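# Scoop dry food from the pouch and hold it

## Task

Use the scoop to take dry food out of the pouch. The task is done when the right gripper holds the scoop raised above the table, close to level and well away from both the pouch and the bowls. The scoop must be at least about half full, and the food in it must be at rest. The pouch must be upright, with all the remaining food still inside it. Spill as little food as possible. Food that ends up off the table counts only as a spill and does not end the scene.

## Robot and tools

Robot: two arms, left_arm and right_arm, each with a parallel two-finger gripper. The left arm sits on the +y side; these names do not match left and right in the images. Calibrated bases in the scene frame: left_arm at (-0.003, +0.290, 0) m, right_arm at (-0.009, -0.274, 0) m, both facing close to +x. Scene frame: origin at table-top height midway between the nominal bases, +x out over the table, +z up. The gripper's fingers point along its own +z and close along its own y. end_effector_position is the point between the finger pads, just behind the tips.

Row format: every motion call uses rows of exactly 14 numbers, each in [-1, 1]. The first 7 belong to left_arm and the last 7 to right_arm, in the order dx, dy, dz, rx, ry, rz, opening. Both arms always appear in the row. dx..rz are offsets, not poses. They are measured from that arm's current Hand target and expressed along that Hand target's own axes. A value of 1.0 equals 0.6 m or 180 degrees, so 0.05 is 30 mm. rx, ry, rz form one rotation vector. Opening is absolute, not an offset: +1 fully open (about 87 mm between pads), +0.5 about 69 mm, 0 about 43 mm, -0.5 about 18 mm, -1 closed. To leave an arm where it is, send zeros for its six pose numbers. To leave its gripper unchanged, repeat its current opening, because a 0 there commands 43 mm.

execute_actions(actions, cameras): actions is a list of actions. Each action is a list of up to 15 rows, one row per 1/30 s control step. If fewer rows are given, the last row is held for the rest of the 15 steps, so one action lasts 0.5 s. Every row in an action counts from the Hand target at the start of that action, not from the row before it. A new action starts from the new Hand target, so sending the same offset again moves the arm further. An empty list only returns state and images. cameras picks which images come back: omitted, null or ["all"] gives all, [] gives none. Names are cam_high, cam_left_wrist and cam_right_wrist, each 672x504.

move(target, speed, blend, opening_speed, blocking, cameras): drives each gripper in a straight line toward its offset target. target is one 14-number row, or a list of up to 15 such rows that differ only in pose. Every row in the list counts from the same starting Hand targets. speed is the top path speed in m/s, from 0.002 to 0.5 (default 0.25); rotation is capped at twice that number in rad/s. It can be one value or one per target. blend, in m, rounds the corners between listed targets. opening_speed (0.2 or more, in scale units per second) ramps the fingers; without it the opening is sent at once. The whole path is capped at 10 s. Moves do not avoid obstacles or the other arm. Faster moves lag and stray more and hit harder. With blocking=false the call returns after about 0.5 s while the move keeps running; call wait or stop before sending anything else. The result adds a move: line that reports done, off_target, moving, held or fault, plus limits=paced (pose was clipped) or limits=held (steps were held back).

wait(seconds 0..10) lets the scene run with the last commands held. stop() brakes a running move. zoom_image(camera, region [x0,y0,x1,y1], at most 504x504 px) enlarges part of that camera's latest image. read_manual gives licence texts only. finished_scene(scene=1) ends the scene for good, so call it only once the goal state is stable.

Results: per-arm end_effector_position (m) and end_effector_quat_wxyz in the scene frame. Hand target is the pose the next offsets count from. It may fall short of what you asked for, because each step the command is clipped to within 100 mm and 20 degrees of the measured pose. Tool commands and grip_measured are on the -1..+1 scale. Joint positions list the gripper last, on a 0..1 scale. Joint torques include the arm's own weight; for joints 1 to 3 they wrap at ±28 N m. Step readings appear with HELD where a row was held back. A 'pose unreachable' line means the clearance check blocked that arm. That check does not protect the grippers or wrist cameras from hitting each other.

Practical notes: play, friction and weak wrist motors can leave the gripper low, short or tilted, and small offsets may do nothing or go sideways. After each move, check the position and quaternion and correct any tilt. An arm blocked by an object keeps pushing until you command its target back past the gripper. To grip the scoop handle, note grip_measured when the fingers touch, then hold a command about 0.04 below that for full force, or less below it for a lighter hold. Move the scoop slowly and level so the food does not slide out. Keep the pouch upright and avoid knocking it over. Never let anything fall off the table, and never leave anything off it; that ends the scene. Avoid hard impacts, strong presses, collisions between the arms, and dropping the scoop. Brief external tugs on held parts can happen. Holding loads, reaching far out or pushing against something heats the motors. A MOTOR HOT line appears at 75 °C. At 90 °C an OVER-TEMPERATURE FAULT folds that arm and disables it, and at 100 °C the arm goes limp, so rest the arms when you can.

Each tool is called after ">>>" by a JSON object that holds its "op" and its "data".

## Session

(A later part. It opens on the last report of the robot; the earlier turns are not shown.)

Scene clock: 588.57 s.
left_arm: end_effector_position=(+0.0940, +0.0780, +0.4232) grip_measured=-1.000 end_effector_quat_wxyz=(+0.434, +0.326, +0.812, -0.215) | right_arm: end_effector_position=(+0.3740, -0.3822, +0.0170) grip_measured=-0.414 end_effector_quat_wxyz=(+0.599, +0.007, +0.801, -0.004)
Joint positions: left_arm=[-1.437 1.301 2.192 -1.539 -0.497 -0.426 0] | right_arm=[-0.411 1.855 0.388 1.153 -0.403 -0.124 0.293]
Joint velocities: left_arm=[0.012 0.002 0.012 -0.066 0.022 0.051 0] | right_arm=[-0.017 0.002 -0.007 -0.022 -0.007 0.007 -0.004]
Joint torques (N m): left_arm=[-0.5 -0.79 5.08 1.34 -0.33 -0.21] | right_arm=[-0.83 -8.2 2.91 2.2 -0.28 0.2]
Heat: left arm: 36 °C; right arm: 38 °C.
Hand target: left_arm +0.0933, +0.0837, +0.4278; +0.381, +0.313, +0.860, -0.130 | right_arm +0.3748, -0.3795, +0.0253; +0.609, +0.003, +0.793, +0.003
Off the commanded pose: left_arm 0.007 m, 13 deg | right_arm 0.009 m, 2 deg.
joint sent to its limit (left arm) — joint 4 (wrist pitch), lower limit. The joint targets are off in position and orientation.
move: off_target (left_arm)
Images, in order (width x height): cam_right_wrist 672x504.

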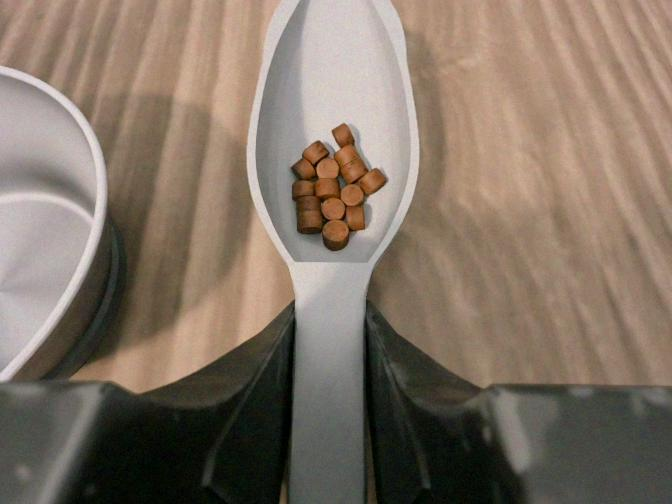

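>>> {"op": "move", "data": {"target": [0,0,0,0,0,0,-1, -0.129,0,-0.034,0,0,0,-0.5], "speed": 0.08, "cameras": ["cam_high","cam_right_wrist"]}}

>>> {"op": "zoom_image", "data": {"camera": "cam_high", "region": [200, 80, 360, 200]}}

Scene clock: 591.00 s.
left_arm: end_effector_position=(+0.0939, +0.0780, +0.4232) grip_measured=-1.000 end_effector_quat_wxyz=(+0.434, +0.325, +0.812, -0.216) | right_arm: end_effector_position=(+0.3670, -0.3784, +0.0874) grip_measured=-0.414 end_effector_quat_wxyz=(+0.596, +0.014, +0.803, +0.001)
Joint positions: left_arm=[-1.437 1.301 2.192 -1.539 -0.497 -0.427 0] | right_arm=[-0.411 1.457 0.453 0.685 -0.403 -0.11 0.293]
Joint velocities: left_arm=[0.007 -0.002 -0.002 -0.022 -0.051 -0.081 0] | right_arm=[0.007 -0.017 -0.002 -0.037 -0.022 0.007 -0.004]
Joint torques (N m): left_arm=[-0.43 -0.84 5.09 1.36 -0.35 -0.2] | right_arm=[-0.9 -7.3 8.94 1.7 -0.29 0.15]
Heat: left arm: 35 °C; right arm: 38 °C.
Hand target: left_arm +0.0933, +0.0837, +0.4278; +0.381, +0.313, +0.860, -0.130 | right_arm +0.3741, -0.3793, +0.1057; +0.609, +0.003, +0.793, +0.003
Off the commanded pose: left_arm 0.007 m, 13 deg | right_arm 0.020 m, 2 deg.
joint sent to its limit (left arm) — joint 4 (wrist pitch), lower limit. The joint targets are off in position and orientation.
move: off_target (left_arm, right_arm)
Images, in order (width x height): cam_high 672x504, cam_right_wrist 672x504.

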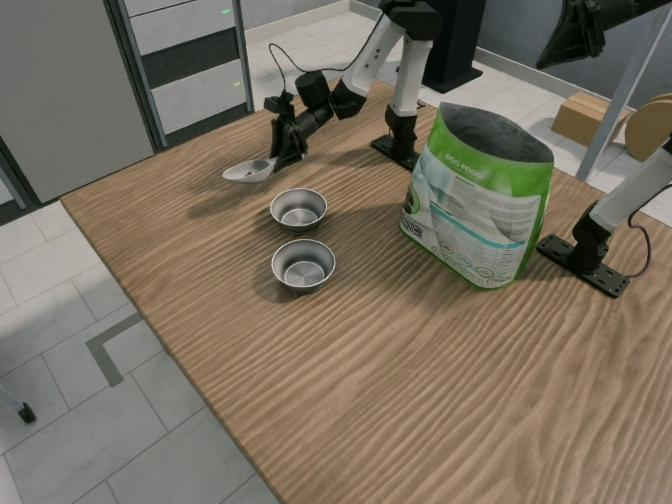

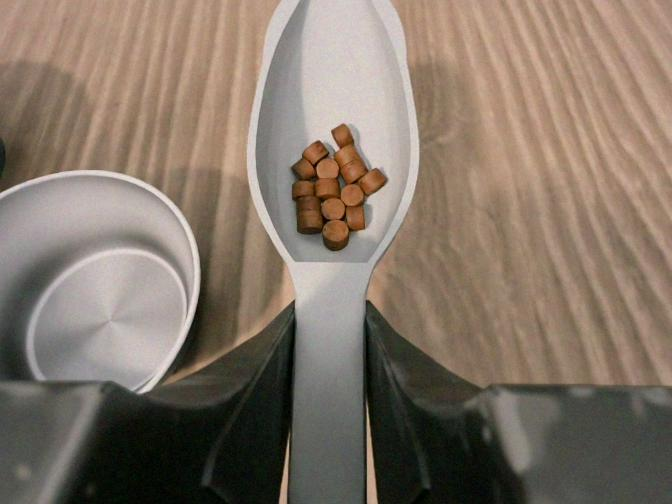

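Scaled by 3.150 from the camera's 672x504 image, which has a finer 960x720 frame.

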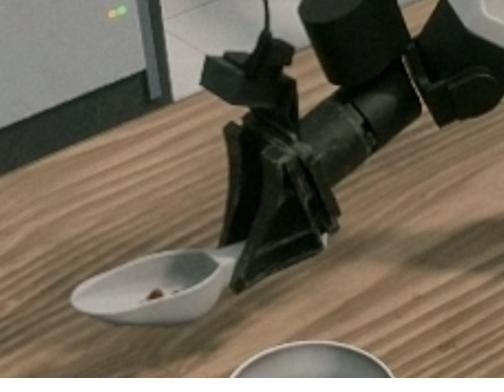

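>>> {"op": "move", "data": {"target": [0.0701,0.2523,0.0789,0,0,0,-1, -0.2263,0.1322,-0.0847,0,0.017,0,-0.5], "speed": 0.12, "cameras": ["cam_high"]}}

Scene clock: 595.10 s.
left_arm: end_effector_position=(+0.1945, +0.2027, +0.3599) grip_measured=-1.000 end_effector_quat_wxyz=(+0.368, +0.310, +0.867, -0.129) | right_arm: end_effector_position=(+0.3578, -0.2993, +0.2311) grip_measured=-0.414 end_effector_quat_wxyz=(+0.577, +0.000, +0.817, +0.008)
Joint positions: left_arm=[-0.208 1.216 1.928 -1.539 0.33 0.346 0] | right_arm=[-0.102 1.077 0.868 -0.135 -0.135 -0.033 0.293]
Joint velocities: left_arm=[-0.002 -0.007 0.002 -0.007 0.022 -0.022 0] | right_arm=[-0.022 -0.002 -0.012 0.007 -0.051 0.007 -0.01]
Joint torques (N m): left_arm=[0.58 -0.99 3.9 1.64 0.29 0] | right_arm=[0.46 -4.33 11.02 1.74 0.14 0.2]
Heat: left arm: 35 °C; right arm: 39 °C.
Hand target: left_arm +0.1971, +0.2004, +0.3639; +0.378, +0.313, +0.861, -0.133 | right_arm +0.3570, -0.3006, +0.2503; +0.588, +0.003, +0.809, +0.003
Off the commanded pose: left_arm 0.009 m, 2 deg | right_arm 0.020 m, 2 deg.
move: off_target (right_arm)
Images, in order (width x height): cam_high 672x504.

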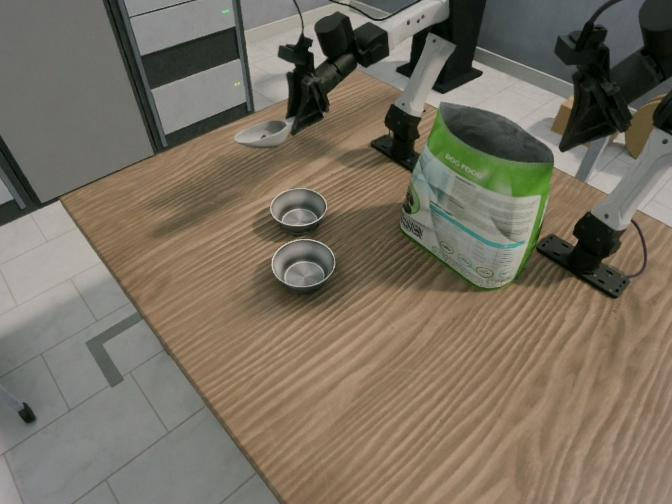

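>>> {"op": "move", "data": {"target": [[0,0,0,0,0,0,-1, -0.1025,0.1843,-0.1682,-0.1470,0.0109,-0.0505,-0.5],[0,0,0,0,0,0,-1, -0.1118,0.3010,-0.3288,-0.3037,0.0152,-0.1074,-0.5],[0,0,0,0,0,0,-1, -0.1048,0.4343,-0.4316,-0.4543,0.0178,-0.1651,-0.5]], "speed": 0.13, "blend": [0.02,0.02,0], "cameras": ["cam_high","cam_left_wrist","cam_right_wrist"]}}

Scene clock: 602.27 s.
left_arm: end_effector_position=(+0.1945, +0.2027, +0.3599) grip_measured=-1.000 end_effector_quat_wxyz=(+0.368, +0.310, +0.867, -0.129) | right_arm: end_effector_position=(+0.1383, -0.0460, +0.3805) grip_measured=-0.414 end_effector_quat_wxyz=(-0.406, +0.558, -0.619, -0.375)
Joint positions: left_arm=[-0.208 1.216 1.928 -1.539 0.33 0.346 0] | right_arm=[0.582 1.161 1.683 -1.134 -0.827 -0.464 0.293]
Joint velocities: left_arm=[-0.007 0.002 -0.012 -0.022 0.007 0.022 0] | right_arm=[-0.007 -0.002 -0.017 0.066 0.007 -0.081 -0.012]
Joint torques (N m): left_arm=[0.64 -0.95 3.75 1.65 0.28 0] | right_arm=[0.49 -1.59 8.42 1.37 -0.59 0.02]
Heat: left arm: 35 °C; right arm: 40 °C.
Hand target: left_arm +0.1971, +0.2004, +0.3639; +0.378, +0.313, +0.861, -0.133 | right_arm +0.1271, -0.0455, +0.3901; +0.404, -0.569, +0.603, +0.387
Off the commanded pose: left_arm 0.005 m, 2 deg | right_arm 0.015 m, 3 deg.
move: off_target (right_arm)

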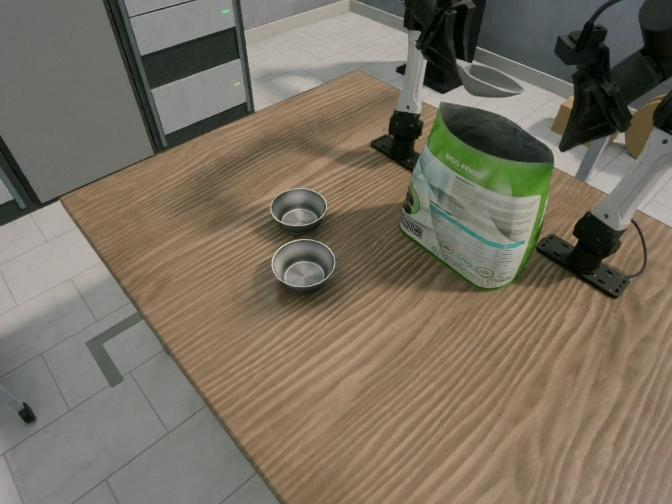

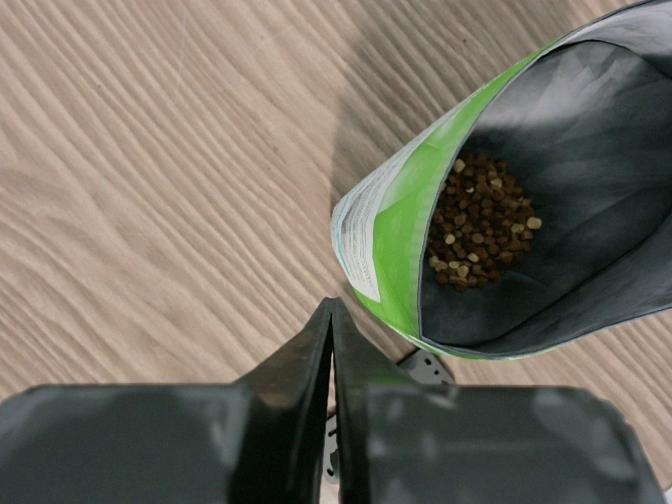

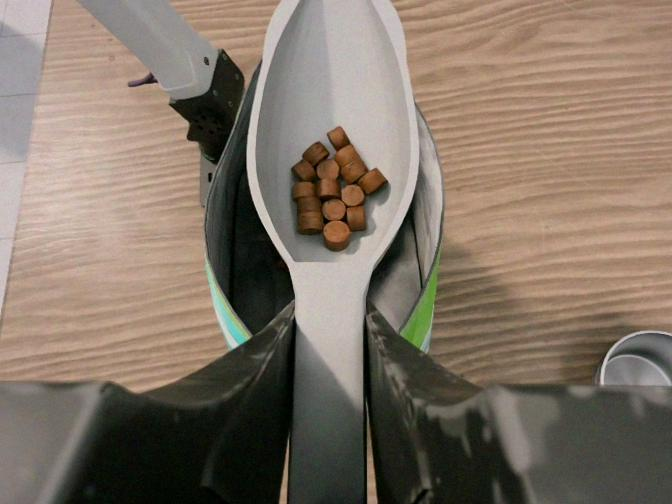

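>>> {"op": "move", "data": {"target": [[0,0,0,0,0,0,-1, 0.0522,0,0.0489,0,0.1278,0,-0.5],[0,0,0,0,0,0,-1, 0.1353,-0.0023,0.1097,0,0.2111,0,-0.5],[0,0,0,0,0,0,-1, 0.1810,-0.004,0.1302,0,0.2722,0,-0.5]], "speed": 0.1, "blend": [0.02,0.02,0], "cameras": ["cam_high","cam_left_wrist","cam_right_wrist"]}}

Scene clock: 610.57 s.
left_arm: end_effector_position=(+0.1945, +0.2027, +0.3599) grip_measured=-1.000 end_effector_quat_wxyz=(+0.368, +0.310, +0.867, -0.129) | right_arm: end_effector_position=(+0.1378, -0.0106, +0.2653) grip_measured=-0.414 end_effector_quat_wxyz=(-0.141, +0.677, -0.712, -0.123)
Joint positions: left_arm=[-0.208 1.216 1.928 -1.539 0.33 0.346 0] | right_arm=[1.059 1.648 1.981 -1.561 -0.16 -0.461 0.293]
Joint velocities: left_arm=[-0.012 -0.017 -0.022 -0.037 -0.051 0.007 0] | right_arm=[0.007 0.017 -0.002 -0.007 -0.051 -0.037 -0.001]
Joint torques (N m): left_arm=[0.59 -0.91 3.79 1.63 0.31 0.01] | right_arm=[0.49 -6.02 5.08 0.75 0.05 0.2]
Heat: left arm: 35 °C; right arm: 40 °C.
Hand target: left_arm +0.1971, +0.2004, +0.3639; +0.378, +0.313, +0.861, -0.133 | right_arm +0.1328, -0.0149, +0.2628; -0.122, +0.679, -0.715, -0.113
Off the commanded pose: left_arm 0.005 m, 2 deg | right_arm 0.010 m, 3 deg.
joint sent to its limit (right arm) — joint 4 (wrist pitch), lower limit. The joint targets are off in position, not in orientation.
move: off_target (right_arm)

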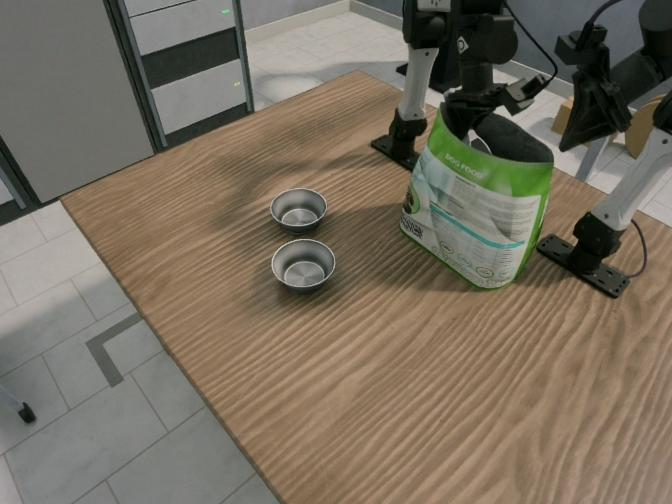

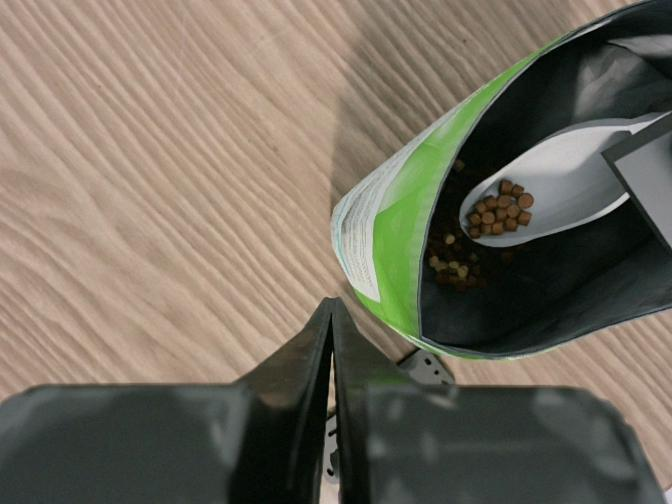

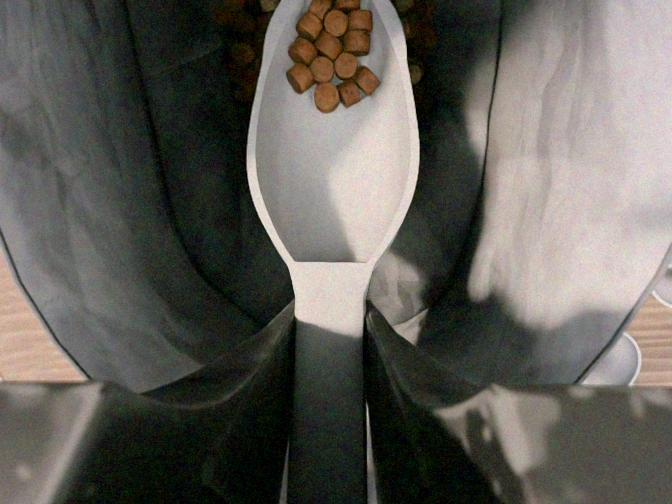

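>>> {"op": "move", "data": {"target": [[0,0,0,0,0,0,-1, 0.0252,-0.0025,0.042,0,0.0256,0,-0.5],[0,0,0,0,0,0,-1, 0.009,-0.0007,0.1023,0,0.0283,0,-0.5]], "speed": 0.05, "blend": [0.005,0], "cameras": ["cam_left_wrist","cam_right_wrist"]}}

Scene clock: 613.73 s.
left_arm: end_effector_position=(+0.1945, +0.2027, +0.3599) grip_measured=-1.000 end_effector_quat_wxyz=(+0.368, +0.310, +0.867, -0.129) | right_arm: end_effector_position=(+0.1301, -0.0050, +0.2103) grip_measured=-0.414 end_effector_quat_wxyz=(-0.085, +0.682, -0.721, -0.088)
Joint positions: left_arm=[-0.208 1.216 1.928 -1.539 0.33 0.346 0] | right_arm=[1.113 1.68 1.792 -1.464 -0.112 -0.418 0.293]
Joint velocities: left_arm=[0.002 -0.007 -0.007 0.066 0.022 0.081 0] | right_arm=[-0.002 -0.002 -0.012 0.051 0.007 -0.022 0.001]
Joint torques (N m): left_arm=[0.61 -0.95 3.81 1.65 0.31 0] | right_arm=[0.5 -5.82 4.42 1.21 0.11 0.2]
Heat: left arm: 35 °C; right arm: 40 °C.
Hand target: left_arm +0.1971, +0.2004, +0.3639; +0.378, +0.313, +0.861, -0.133 | right_arm +0.1344, +0.0010, +0.2036; -0.090, +0.683, -0.720, -0.082
Off the commanded pose: left_arm 0.005 m, 2 deg | right_arm 0.010 m, 1 deg.
move: done
Images, in order (width x height): cam_left_wrist 672x504, cam_right_wrist 672x504.

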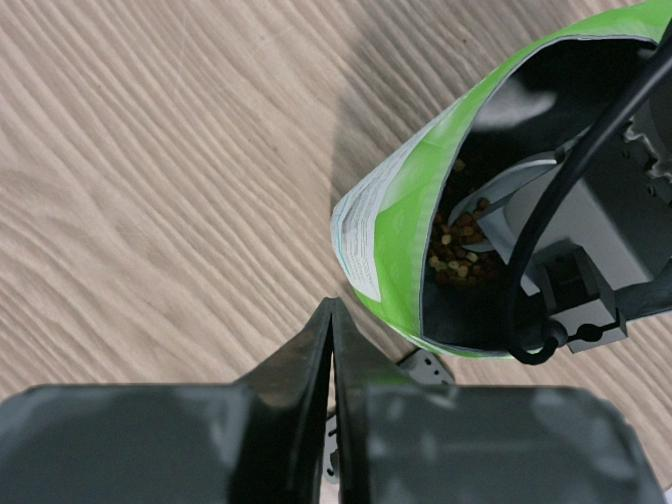

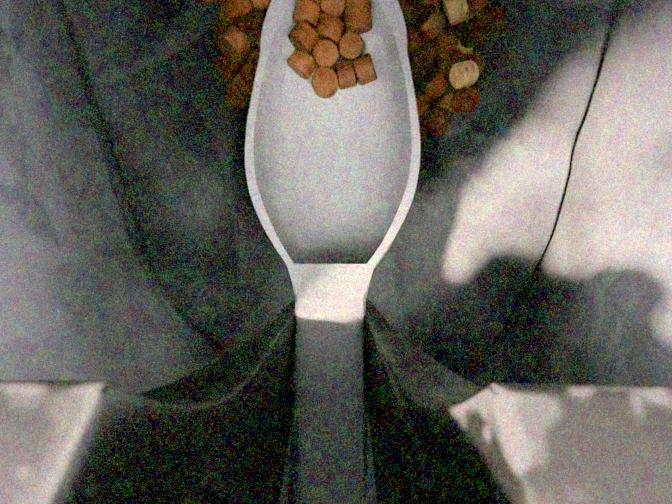

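>>> {"op": "move", "data": {"target": [[0,0,0,0,0,0,-1, -0.015,-0.0033,0.0168,0,-0.0333,0,-0.5],[0,0,0,0,0,0,-1, -0.0343,-0.0023,0.0217,0,-0.0667,0,-0.5]], "speed": 0.05, "blend": [0.004,0], "cameras": ["cam_left_wrist","cam_right_wrist"]}}

Scene clock: 617.07 s.
left_arm: end_effector_position=(+0.1945, +0.2027, +0.3599) grip_measured=-1.000 end_effector_quat_wxyz=(+0.368, +0.310, +0.867, -0.129) | right_arm: end_effector_position=(+0.1340, +0.0008, +0.1910) grip_measured=-0.414 end_effector_quat_wxyz=(-0.124, +0.678, -0.715, -0.115)
Joint positions: left_arm=[-0.208 1.216 1.928 -1.539 0.33 0.346 0] | right_arm=[1.094 1.591 1.605 -1.275 -0.143 -0.429 0.293]
Joint velocities: left_arm=[0.002 0.002 -0.002 0.051 0.022 0.007 0] | right_arm=[-0.007 0.007 -0.002 -0.022 -0.051 0.022 0.001]
Joint torques (N m): left_arm=[0.55 -0.98 3.85 1.65 0.31 0.02] | right_arm=[-0.81 -7.95 4.66 2.2 -0.58 0.23]
Heat: left arm: 35 °C; right arm: 39 °C.
Hand target: left_arm +0.1971, +0.2004, +0.3639; +0.378, +0.313, +0.861, -0.133 | right_arm +0.1368, +0.0243, +0.1957; -0.164, +0.670, -0.707, -0.154
Off the commanded pose: left_arm 0.005 m, 2 deg | right_arm 0.024 m, 7 deg.
move: off_target (right_arm)
Images, in order (width x height): cam_left_wrist 672x504, cam_right_wrist 672x504.

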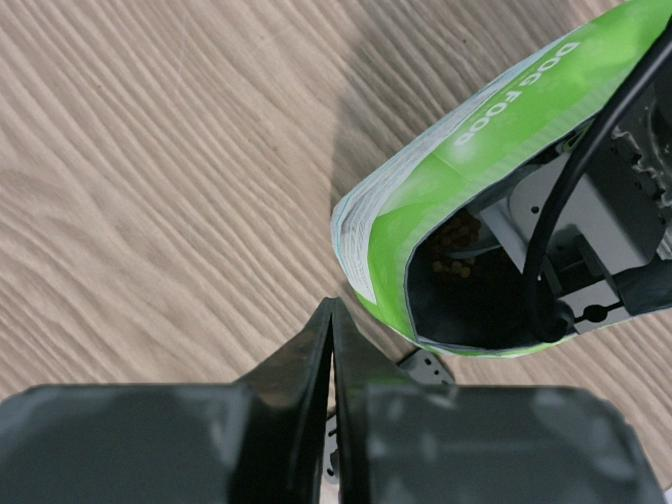

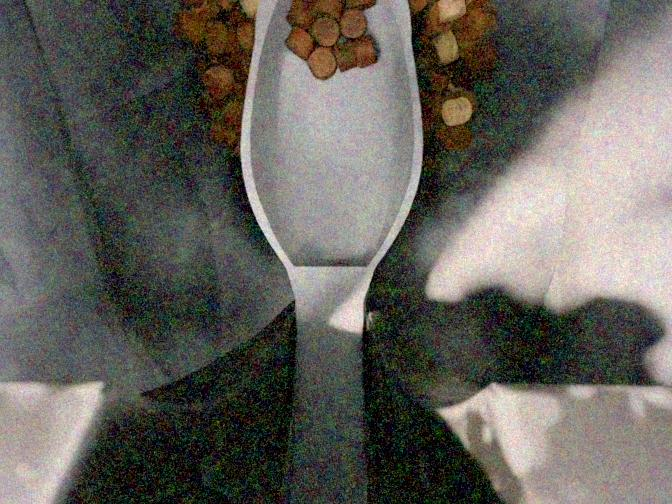

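>>> {"op": "move", "data": {"target": [[0,0,0,0,0,0,-1, -0.001,-0.003,-0.0409,0,-0.0111,0,-0.5],[0,0,0,0,0,0,-1, -0.026,-0.0023,-0.0695,0,-0.0667,0,-0.5]], "speed": 0.06, "blend": [0.006,0], "cameras": ["cam_left_wrist","cam_right_wrist"]}}

Scene clock: 620.87 s.
left_arm: end_effector_position=(+0.1945, +0.2027, +0.3599) grip_measured=-1.000 end_effector_quat_wxyz=(+0.368, +0.310, +0.867, -0.129) | right_arm: end_effector_position=(+0.1358, +0.0193, +0.2319) grip_measured=-0.414 end_effector_quat_wxyz=(-0.220, +0.659, -0.688, -0.210)
Joint positions: left_arm=[-0.208 1.216 1.928 -1.539 0.33 0.346 0] | right_arm=[1.039 1.459 1.568 -1.126 -0.288 -0.433 0.293]
Joint velocities: left_arm=[-0.017 0.027 -0.012 -0.037 -0.022 0.037 0] | right_arm=[0.002 0.002 -0.002 -0.066 -0.037 -0.007 -0.001]
Joint torques (N m): left_arm=[0.64 -0.98 3.84 1.65 0.29 0] | right_arm=[-1.07 -8.08 5.09 1.75 -0.4 0.15]
Heat: left arm: 35 °C; right arm: 39 °C.
Hand target: left_arm +0.1971, +0.2004, +0.3639; +0.378, +0.313, +0.861, -0.133 | right_arm +0.1376, +0.0197, +0.2393; -0.236, +0.650, -0.686, -0.224
Off the commanded pose: left_arm 0.005 m, 2 deg | right_arm 0.008 m, 3 deg.
move: off_target (right_arm)
Images, in order (width x height): cam_left_wrist 672x504, cam_right_wrist 672x504.

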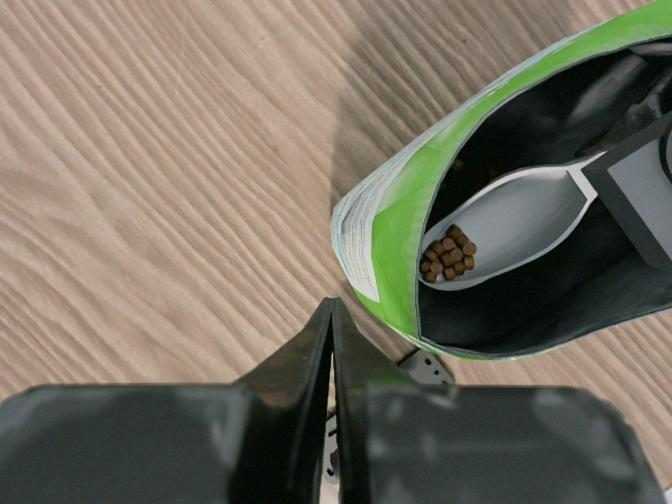

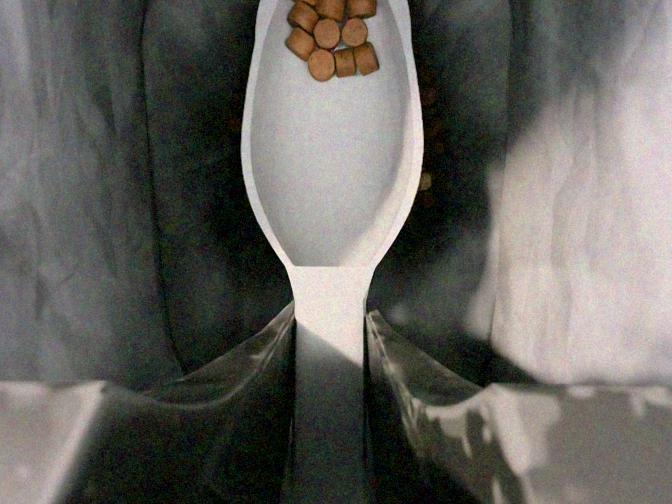

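>>> {"op": "zoom_image", "data": {"camera": "cam_left_wrist", "region": [400, 150, 600, 300]}}

Scaled by 2.520 from the camera's 672x504 image, which has a finer 960x720 frame.

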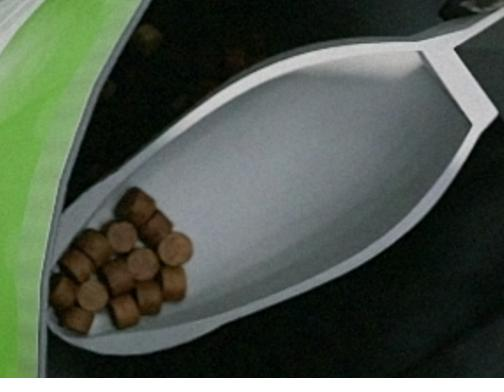

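>>> {"op": "move", "data": {"target": [[0,0,0,0,0,0,-1, 0.0197,-0.0017,-0.0063,0,0.0667,0,-0.5],[0,0,0,0,0,0,-1, 0.0562,-0.0018,-0.0137,0,0.1278,0,-0.5],[0,0,0,0,0,0,-1, 0.0845,0,0.0382,0,0.1333,0,-0.5]], "speed": 0.06, "blend": [0.006,0.004,0], "cameras": ["cam_left_wrist","cam_right_wrist"]}}

Scene clock: 628.03 s.
left_arm: end_effector_position=(+0.1945, +0.2027, +0.3599) grip_measured=-1.000 end_effector_quat_wxyz=(+0.368, +0.310, +0.867, -0.129) | right_arm: end_effector_position=(+0.1333, -0.0073, +0.1946) grip_measured=-0.414 end_effector_quat_wxyz=(-0.083, +0.690, -0.714, -0.087)
Joint positions: left_arm=[-0.208 1.216 1.928 -1.539 0.33 0.346 0] | right_arm=[1.102 1.662 1.706 -1.403 -0.115 -0.449 0.293]
Joint velocities: left_arm=[-0.012 -0.017 0.007 -0.022 -0.007 0.007 0] | right_arm=[-0.022 -0.007 -0.007 -0.066 0.007 -0.022 0.001]
Joint torques (N m): left_arm=[0.64 -0.95 3.81 1.64 0.29 -0.01] | right_arm=[0.38 -7.27 4.23 1.11 0.09 0.23]
Heat: left arm: 35 °C; right arm: 40 °C.
Hand target: left_arm +0.1971, +0.2004, +0.3639; +0.378, +0.313, +0.861, -0.133 | right_arm +0.1368, -0.0059, +0.1909; -0.090, +0.683, -0.720, -0.082
Off the commanded pose: left_arm 0.005 m, 2 deg | right_arm 0.006 m, 1 deg.
move: done
Images, in order (width x height): cam_left_wrist 672x504, cam_right_wrist 672x504.

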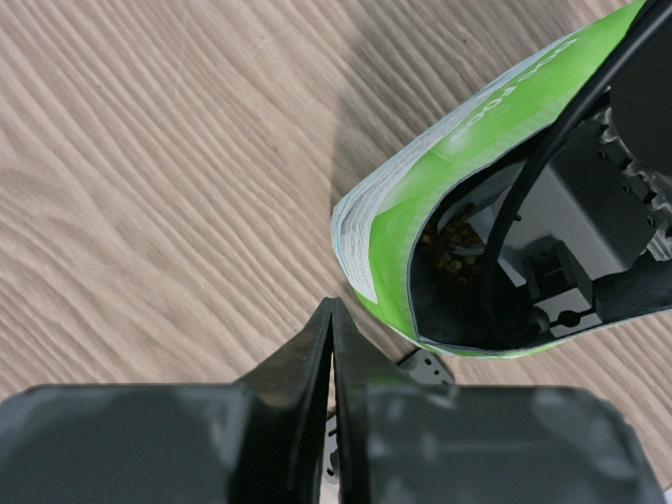

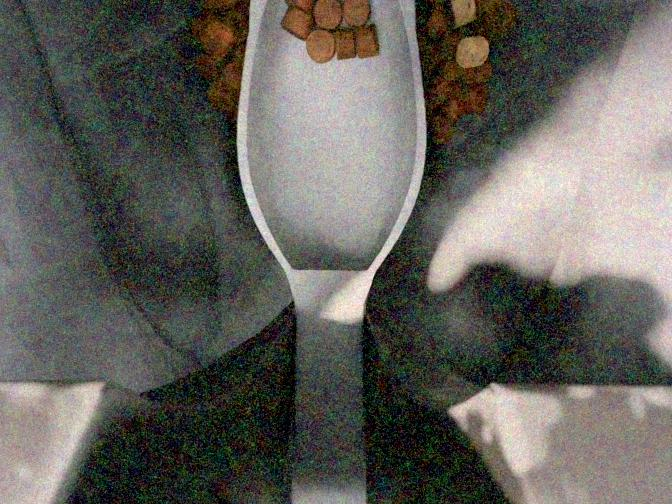

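>>> {"op": "move", "data": {"target": [[0,0,0,0,0,0,-1, -0.0133,-0.0012,0.0152,0,-0.0167,0,-0.5],[0,0,0,0,0,0,-1, -0.0283,-0.0004,0.0172,0,-0.0444,0,-0.5],[0,0,0,0,0,0,-1, -0.046,0.0005,0.0078,0,-0.0722,0,-0.5]], "speed": 0.05, "blend": [0.004,0.004,0], "cameras": ["cam_left_wrist","cam_right_wrist"]}}

Scene clock: 636.37 s.
left_arm: end_effector_position=(+0.1945, +0.2027, +0.3599) grip_measured=-1.000 end_effector_quat_wxyz=(+0.368, +0.310, +0.867, -0.129) | right_arm: end_effector_position=(+0.1337, +0.0059, +0.1864) grip_measured=-0.414 end_effector_quat_wxyz=(-0.136, +0.681, -0.708, -0.124)
Joint positions: left_arm=[-0.208 1.216 1.928 -1.539 0.33 0.346 0] | right_arm=[1.097 1.574 1.563 -1.221 -0.153 -0.435 0.293]
Joint velocities: left_arm=[-0.007 -0.002 0.012 0.051 -0.007 -0.037 0] | right_arm=[-0.007 -0.002 0.002 0.007 0.007 -0.007 -0.007]
Joint torques (N m): left_arm=[0.61 -0.91 3.84 1.64 0.31 -0.01] | right_arm=[-0.88 -8.46 4.92 2.01 -0.6 0.23]
Heat: left arm: 36 °C; right arm: 39 °C.
Hand target: left_arm +0.1971, +0.2004, +0.3639; +0.378, +0.313, +0.861, -0.133 | right_arm +0.1377, +0.0221, +0.1928; -0.170, +0.669, -0.706, -0.160
Off the commanded pose: left_arm 0.005 m, 2 deg | right_arm 0.018 m, 6 deg.
move: off_target (right_arm)
Images, in order (width x height): cam_left_wrist 672x504, cam_right_wrist 672x504.

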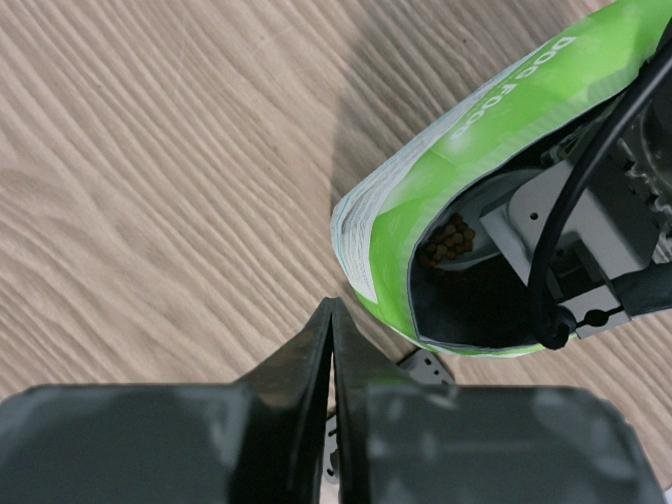

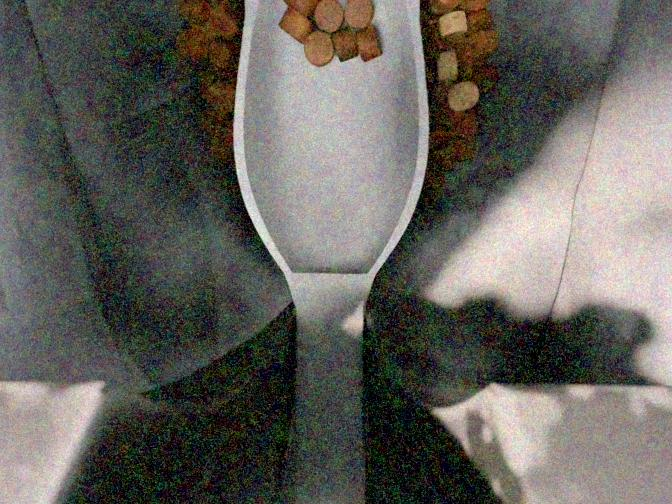

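>>> {"op": "zoom_image", "data": {"camera": "cam_left_wrist", "region": [400, 170, 560, 300]}}

Scaled by 3.150 from the camera's 672x504 image, which has a finer 960x720 frame.

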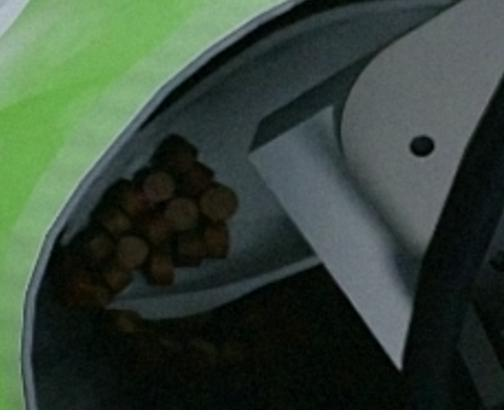

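>>> {"op": "move", "data": {"target": [[0,0,0,0,0,0,-1, -0.0182,-0.0003,-0.0285,0,-0.0333,0,-0.5],[0,0,0,0,0,0,-1, -0.0453,0,-0.0745,0,-0.0778,0,-0.5],[0,0,0,0,0,0,-1, -0.0695,0,-0.1183,0,-0.1111,0,-0.5]], "speed": 0.06, "blend": [0.004,0.004,0], "cameras": ["cam_high","cam_left_wrist","cam_right_wrist"]}}

>>> {"op": "zoom_image", "data": {"camera": "cam_left_wrist", "region": [380, 130, 600, 300]}}

Scene clock: 640.77 s.
left_arm: end_effector_position=(+0.1945, +0.2027, +0.3599) grip_measured=-1.000 end_effector_quat_wxyz=(+0.368, +0.310, +0.867, -0.129) | right_arm: end_effector_position=(+0.1324, +0.0188, +0.2512) grip_measured=-0.414 end_effector_quat_wxyz=(-0.248, +0.638, -0.683, -0.254)
Joint positions: left_arm=[-0.208 1.216 1.928 -1.539 0.33 0.346 0] | right_arm=[1.001 1.393 1.543 -1.08 -0.37 -0.404 0.293]
Joint velocities: left_arm=[-0.007 -0.002 -0.012 0.022 -0.007 0.066 0] | right_arm=[0.012 -0.002 -0.012 -0.022 -0.066 -0.022 0.001]
Joint torques (N m): left_arm=[0.64 -0.94 3.82 1.66 0.31 0.01] | right_arm=[-0.88 -7.54 8.05 2.1 -0.5 0.2]
Heat: left arm: 36 °C; right arm: 39 °C.
Hand target: left_arm +0.1971, +0.2004, +0.3639; +0.378, +0.313, +0.861, -0.133 | right_arm +0.1374, +0.0265, +0.2740; -0.289, +0.630, -0.666, -0.275
Off the commanded pose: left_arm 0.005 m, 2 deg | right_arm 0.026 m, 6 deg.
move: off_target (right_arm)

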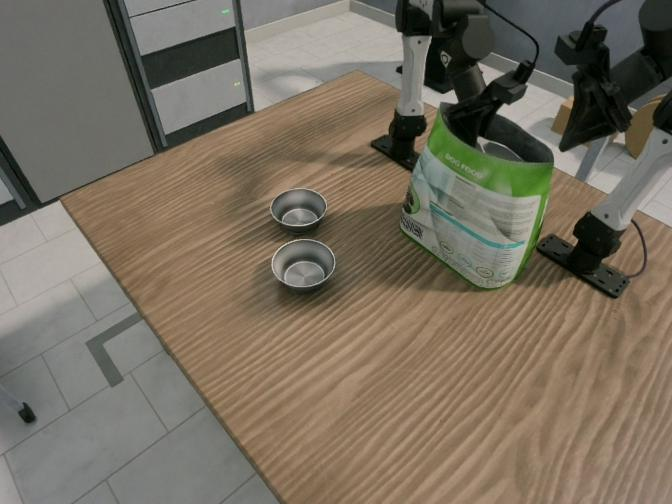

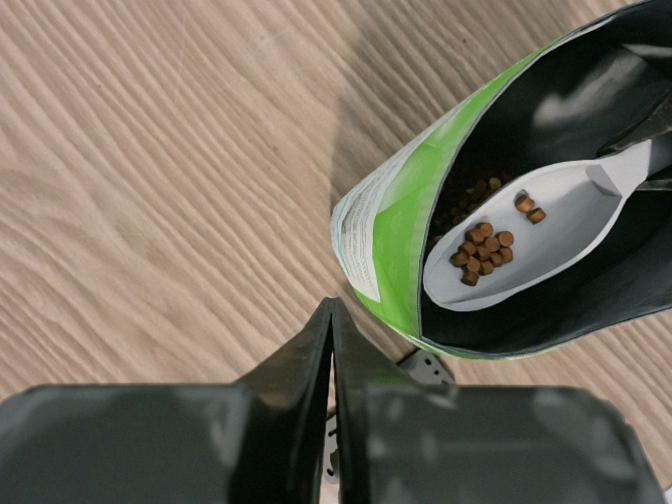

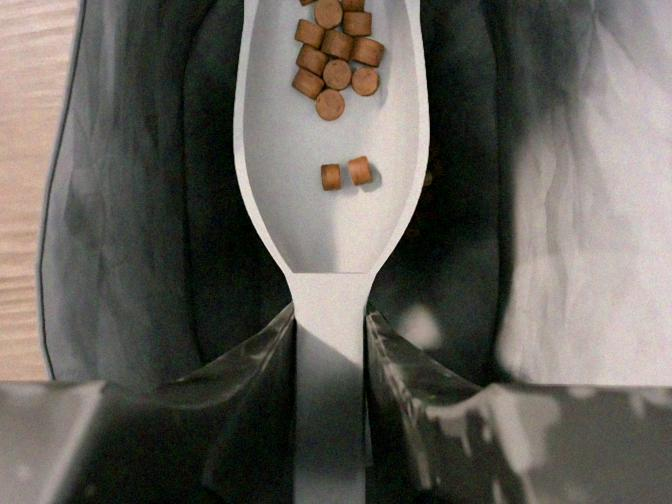

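Scaled by 2.291 from the camera's 672x504 image, which has a finer 960x720 frame.

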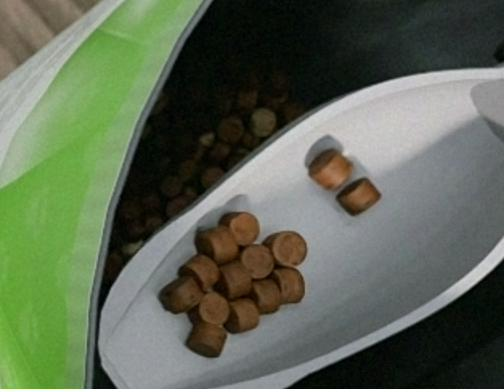

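>>> {"op": "move", "data": {"target": [[0,0,0,0,0,0,-1, 0.0557,-0.0005,0.0235,0,0.0944,0,-0.5],[0,0,0,0,0,0,-1, 0.1053,-0.002,0.0312,0,0.1889,0,-0.5],[0,0,0,0,0,0,-1, 0.1238,-0.0019,0.0528,-0.0164,0.1998,-0.0297,-0.5],[0,0,0,0,0,0,-1, 0.1335,-0.0019,0.062,0.0164,0.1998,0.0297,-0.5],[0,0,0,0,0,0,-1, 0.1412,-0.0017,0.0735,-0.0166,0.1943,-0.0294,-0.5],[0,0,0,0,0,0,-1, 0.1473,-0.0015,0.0838,0.0169,0.1887,0.0293,-0.5],[0,0,0,0,0,0,-1, 0.1523,-0.0013,0.0932,-0.0174,0.1775,-0.0289,-0.5],[0,0,0,0,0,0,-1, 0.1537,-0.0013,0.0967,0.0176,0.1721,0.0288,-0.5],[0,0,0,0,0,0,-1, 0.1525,-0.0012,0.098,0,0.1667,0,-0.5]], "speed": [0.08,0.08,0.14,0.14,0.14,0.14,0.14,0.14,0.14], "cameras": ["cam_left_wrist","cam_right_wrist"]}}

Scene clock: 655.03 s.
left_arm: end_effector_position=(+0.1945, +0.2027, +0.3599) grip_measured=-1.000 end_effector_quat_wxyz=(+0.368, +0.310, +0.867, -0.129) | right_arm: end_effector_position=(+0.1349, +0.0001, +0.1746) grip_measured=-0.414 end_effector_quat_wxyz=(-0.100, +0.678, -0.723, -0.086)
Joint positions: left_arm=[-0.208 1.216 1.928 -1.539 0.33 0.346 0] | right_arm=[1.114 1.64 1.599 -1.283 -0.097 -0.407 0.293]
Joint velocities: left_arm=[0.007 0.002 0.002 0.007 -0.022 0.022 0] | right_arm=[-0.012 0.007 -0.012 0.007 -0.007 -0.051 -0.001]
Joint torques (N m): left_arm=[0.61 -0.92 3.81 1.66 0.29 0] | right_arm=[-0.81 -6.98 3.59 1.49 -0.32 -0.01]
Heat: left arm: 36 °C; right arm: 40 °C.
Hand target: left_arm +0.1971, +0.2004, +0.3639; +0.378, +0.313, +0.861, -0.133 | right_arm +0.1380, +0.0079, +0.1683; -0.109, +0.681, -0.717, -0.100
Off the commanded pose: left_arm 0.005 m, 2 deg | right_arm 0.011 m, 2 deg.
move: off_target (right_arm)
Images, in order (width x height): cam_left_wrist 672x504, cam_right_wrist 672x504.

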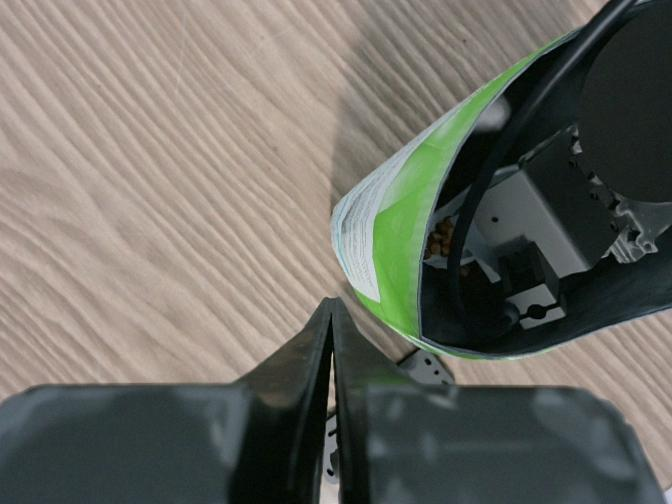

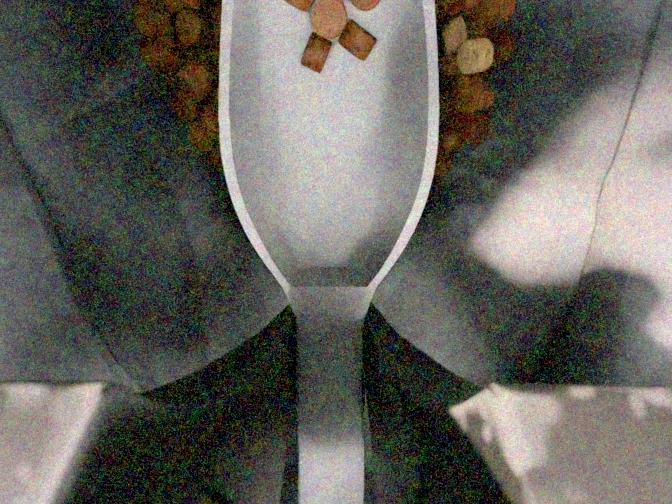

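>>> {"op": "move", "data": {"target": [[0,0,0,0,0,0,-1, -0.0332,0.0007,-0.0625,0,-0.0333,0,-0.5],[0,0,0,0,0,0,-1, -0.0719,0.0015,-0.1378,0,-0.0833,0,-0.5],[0,0,0,0,0,0,-1, -0.1051,0.0032,-0.241,0,-0.1278,0,-0.5],[0,0,0,0,0,0,-1, -0.0796,0.0122,-0.3359,0,-0.1556,0,-0.5]], "speed": 0.09, "blend": [0.006,0.006,0.01,0], "cameras": ["cam_high","cam_left_wrist","cam_right_wrist"]}}

>>> {"op": "zoom_image", "data": {"camera": "cam_left_wrist", "region": [380, 100, 580, 300]}}

Scene clock: 664.73 s.
left_arm: end_effector_position=(+0.1945, +0.2027, +0.3599) grip_measured=-1.000 end_effector_quat_wxyz=(+0.368, +0.310, +0.867, -0.129) | right_arm: end_effector_position=(+0.1367, +0.0005, +0.3611) grip_measured=-0.414 end_effector_quat_wxyz=(-0.271, +0.631, -0.681, -0.253)
Joint positions: left_arm=[-0.208 1.216 1.928 -1.539 0.33 0.346 0] | right_arm=[0.951 1.6 2.26 -1.557 -0.384 -0.435 0.293]
Joint velocities: left_arm=[0.002 -0.017 -0.017 -0.007 0.007 0.022 0] | right_arm=[-0.012 0.002 -0.002 -0.022 -0.022 0.022 0.004]
Joint torques (N m): left_arm=[0.59 -0.96 3.78 1.64 0.31 0.01] | right_arm=[-0.83 -7.1 6.95 1.24 -0.48 0.03]
Heat: left arm: 36 °C; right arm: 40 °C.
Hand target: left_arm +0.1971, +0.2004, +0.3639; +0.378, +0.313, +0.861, -0.133 | right_arm +0.1285, -0.0073, +0.3730; -0.277, +0.635, -0.671, -0.264
Off the commanded pose: left_arm 0.005 m, 2 deg | right_arm 0.017 m, 2 deg.
joint sent to its limit (right arm) — joint 4 (wrist pitch), lower limit. The joint targets are off in position, not in orientation.
move: off_target (right_arm)

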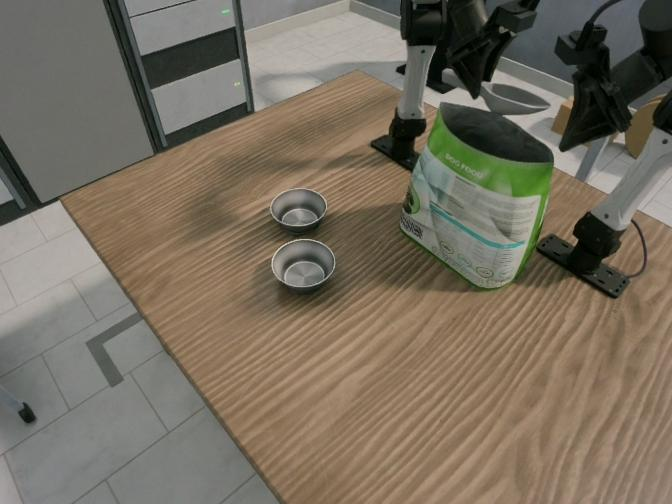

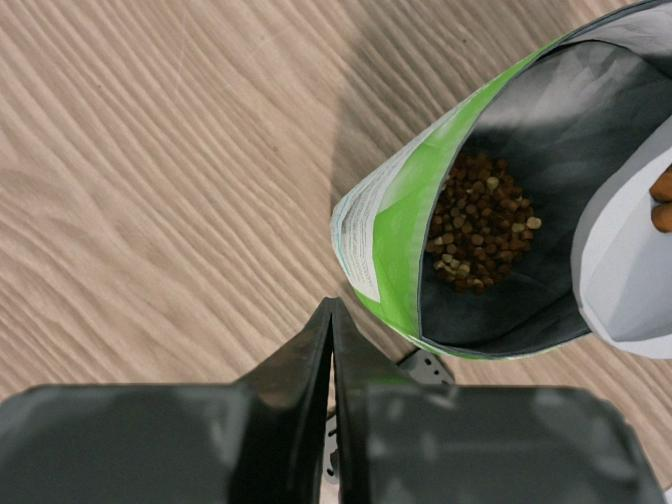

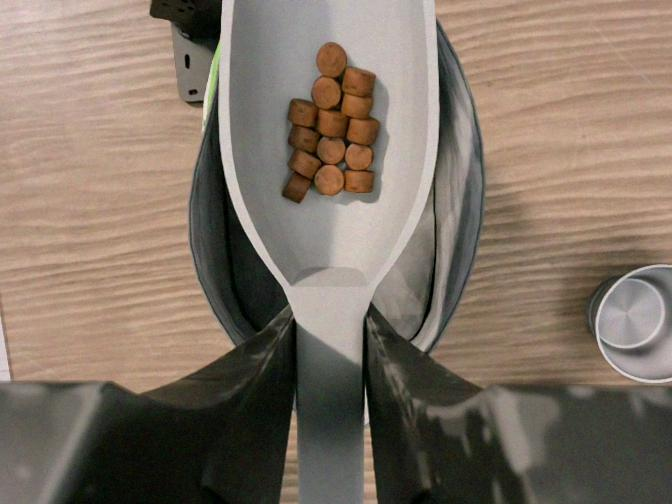

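Scaled by 2.520 from the camera's 672x504 image, which has a finer 960x720 frame.

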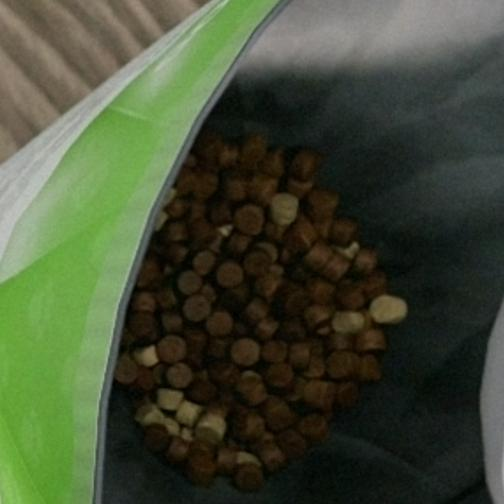

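>>> {"op": "move", "data": {"target": [[0,0,0,0,0,0,-1, 0.0397,0,-0.0374,0,-0.0111,0,-0.5],[0,0,0,0,0,0,-1, 0.1439,-0.1128,-0.1133,0.1169,-0.0163,0.1110,-0.5],[0,0,0,0,0,0,-1, 0.2439,-0.2691,-0.1662,0.2358,-0.0101,0.2276,-0.5],[0,0,0,0,0,0,-1, 0.4859,-0.4134,-0.196,0.3507,-0.0133,0.3328,-0.5],[0,0,0,0,0,0,-1, 0.7729,-0.4297,-0.0705,0.3507,-0.0133,0.3328,-0.5]], "speed": 0.16, "blend": [0.01,0.02,0.02,0.03,0], "cameras": ["cam_high","cam_right_wrist"]}}

Scene clock: 674.53 s.
left_arm: end_effector_position=(+0.1945, +0.2027, +0.3599) grip_measured=-1.000 end_effector_quat_wxyz=(+0.368, +0.310, +0.867, -0.129) | right_arm: end_effector_position=(+0.3620, -0.3720, +0.0703) grip_measured=-0.414 end_effector_quat_wxyz=(+0.384, +0.016, +0.923, -0.003)
Joint positions: left_arm=[-0.208 1.216 1.928 -1.539 0.33 0.346 0] | right_arm=[-0.308 1.53 0.881 -0.158 -0.218 -0.213 0.293]
Joint velocities: left_arm=[-0.002 0.012 0.007 0.007 -0.051 0.022 0] | right_arm=[-0.007 -0.007 -0.002 0.007 -0.095 -0.007 -0.007]
Joint torques (N m): left_arm=[0.62 -0.92 3.86 1.64 0.3 0.01] | right_arm=[-0.7 -6.08 5.79 2.35 -0.34 0.03]
Heat: left arm: 36 °C; right arm: 39 °C.
Hand target: left_arm +0.1971, +0.2004, +0.3639; +0.378, +0.313, +0.861, -0.133 | right_arm +0.3713, -0.3701, +0.0745; +0.405, +0.002, +0.914, +0.001
Off the commanded pose: left_arm 0.005 m, 2 deg | right_arm 0.009 m, 3 deg.
move: off_target (right_arm)
Images, in order (width x height): cam_high 672x504, cam_right_wrist 672x504.

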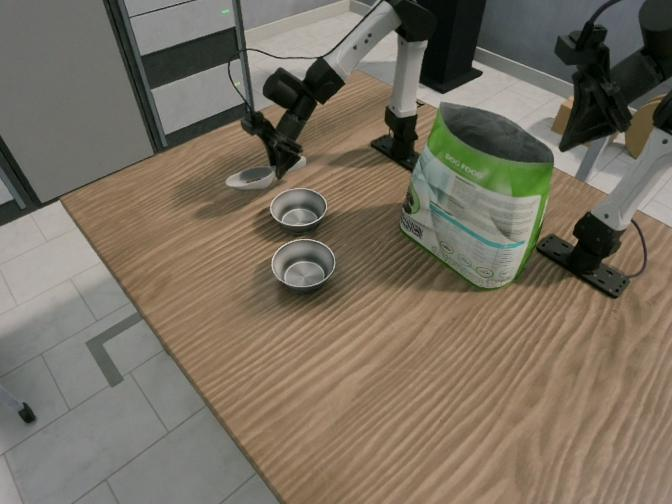

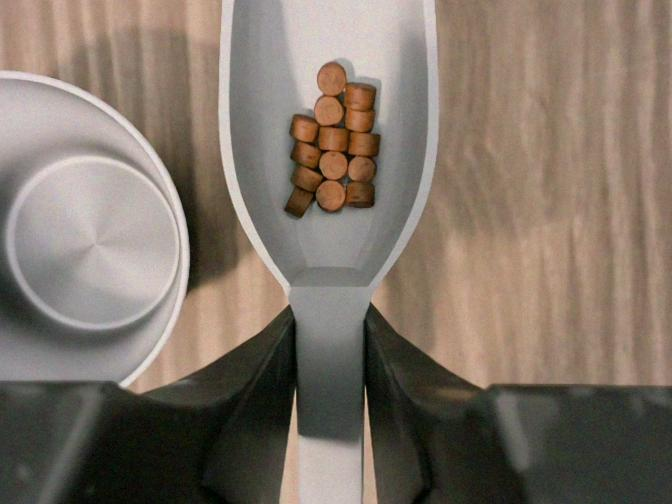

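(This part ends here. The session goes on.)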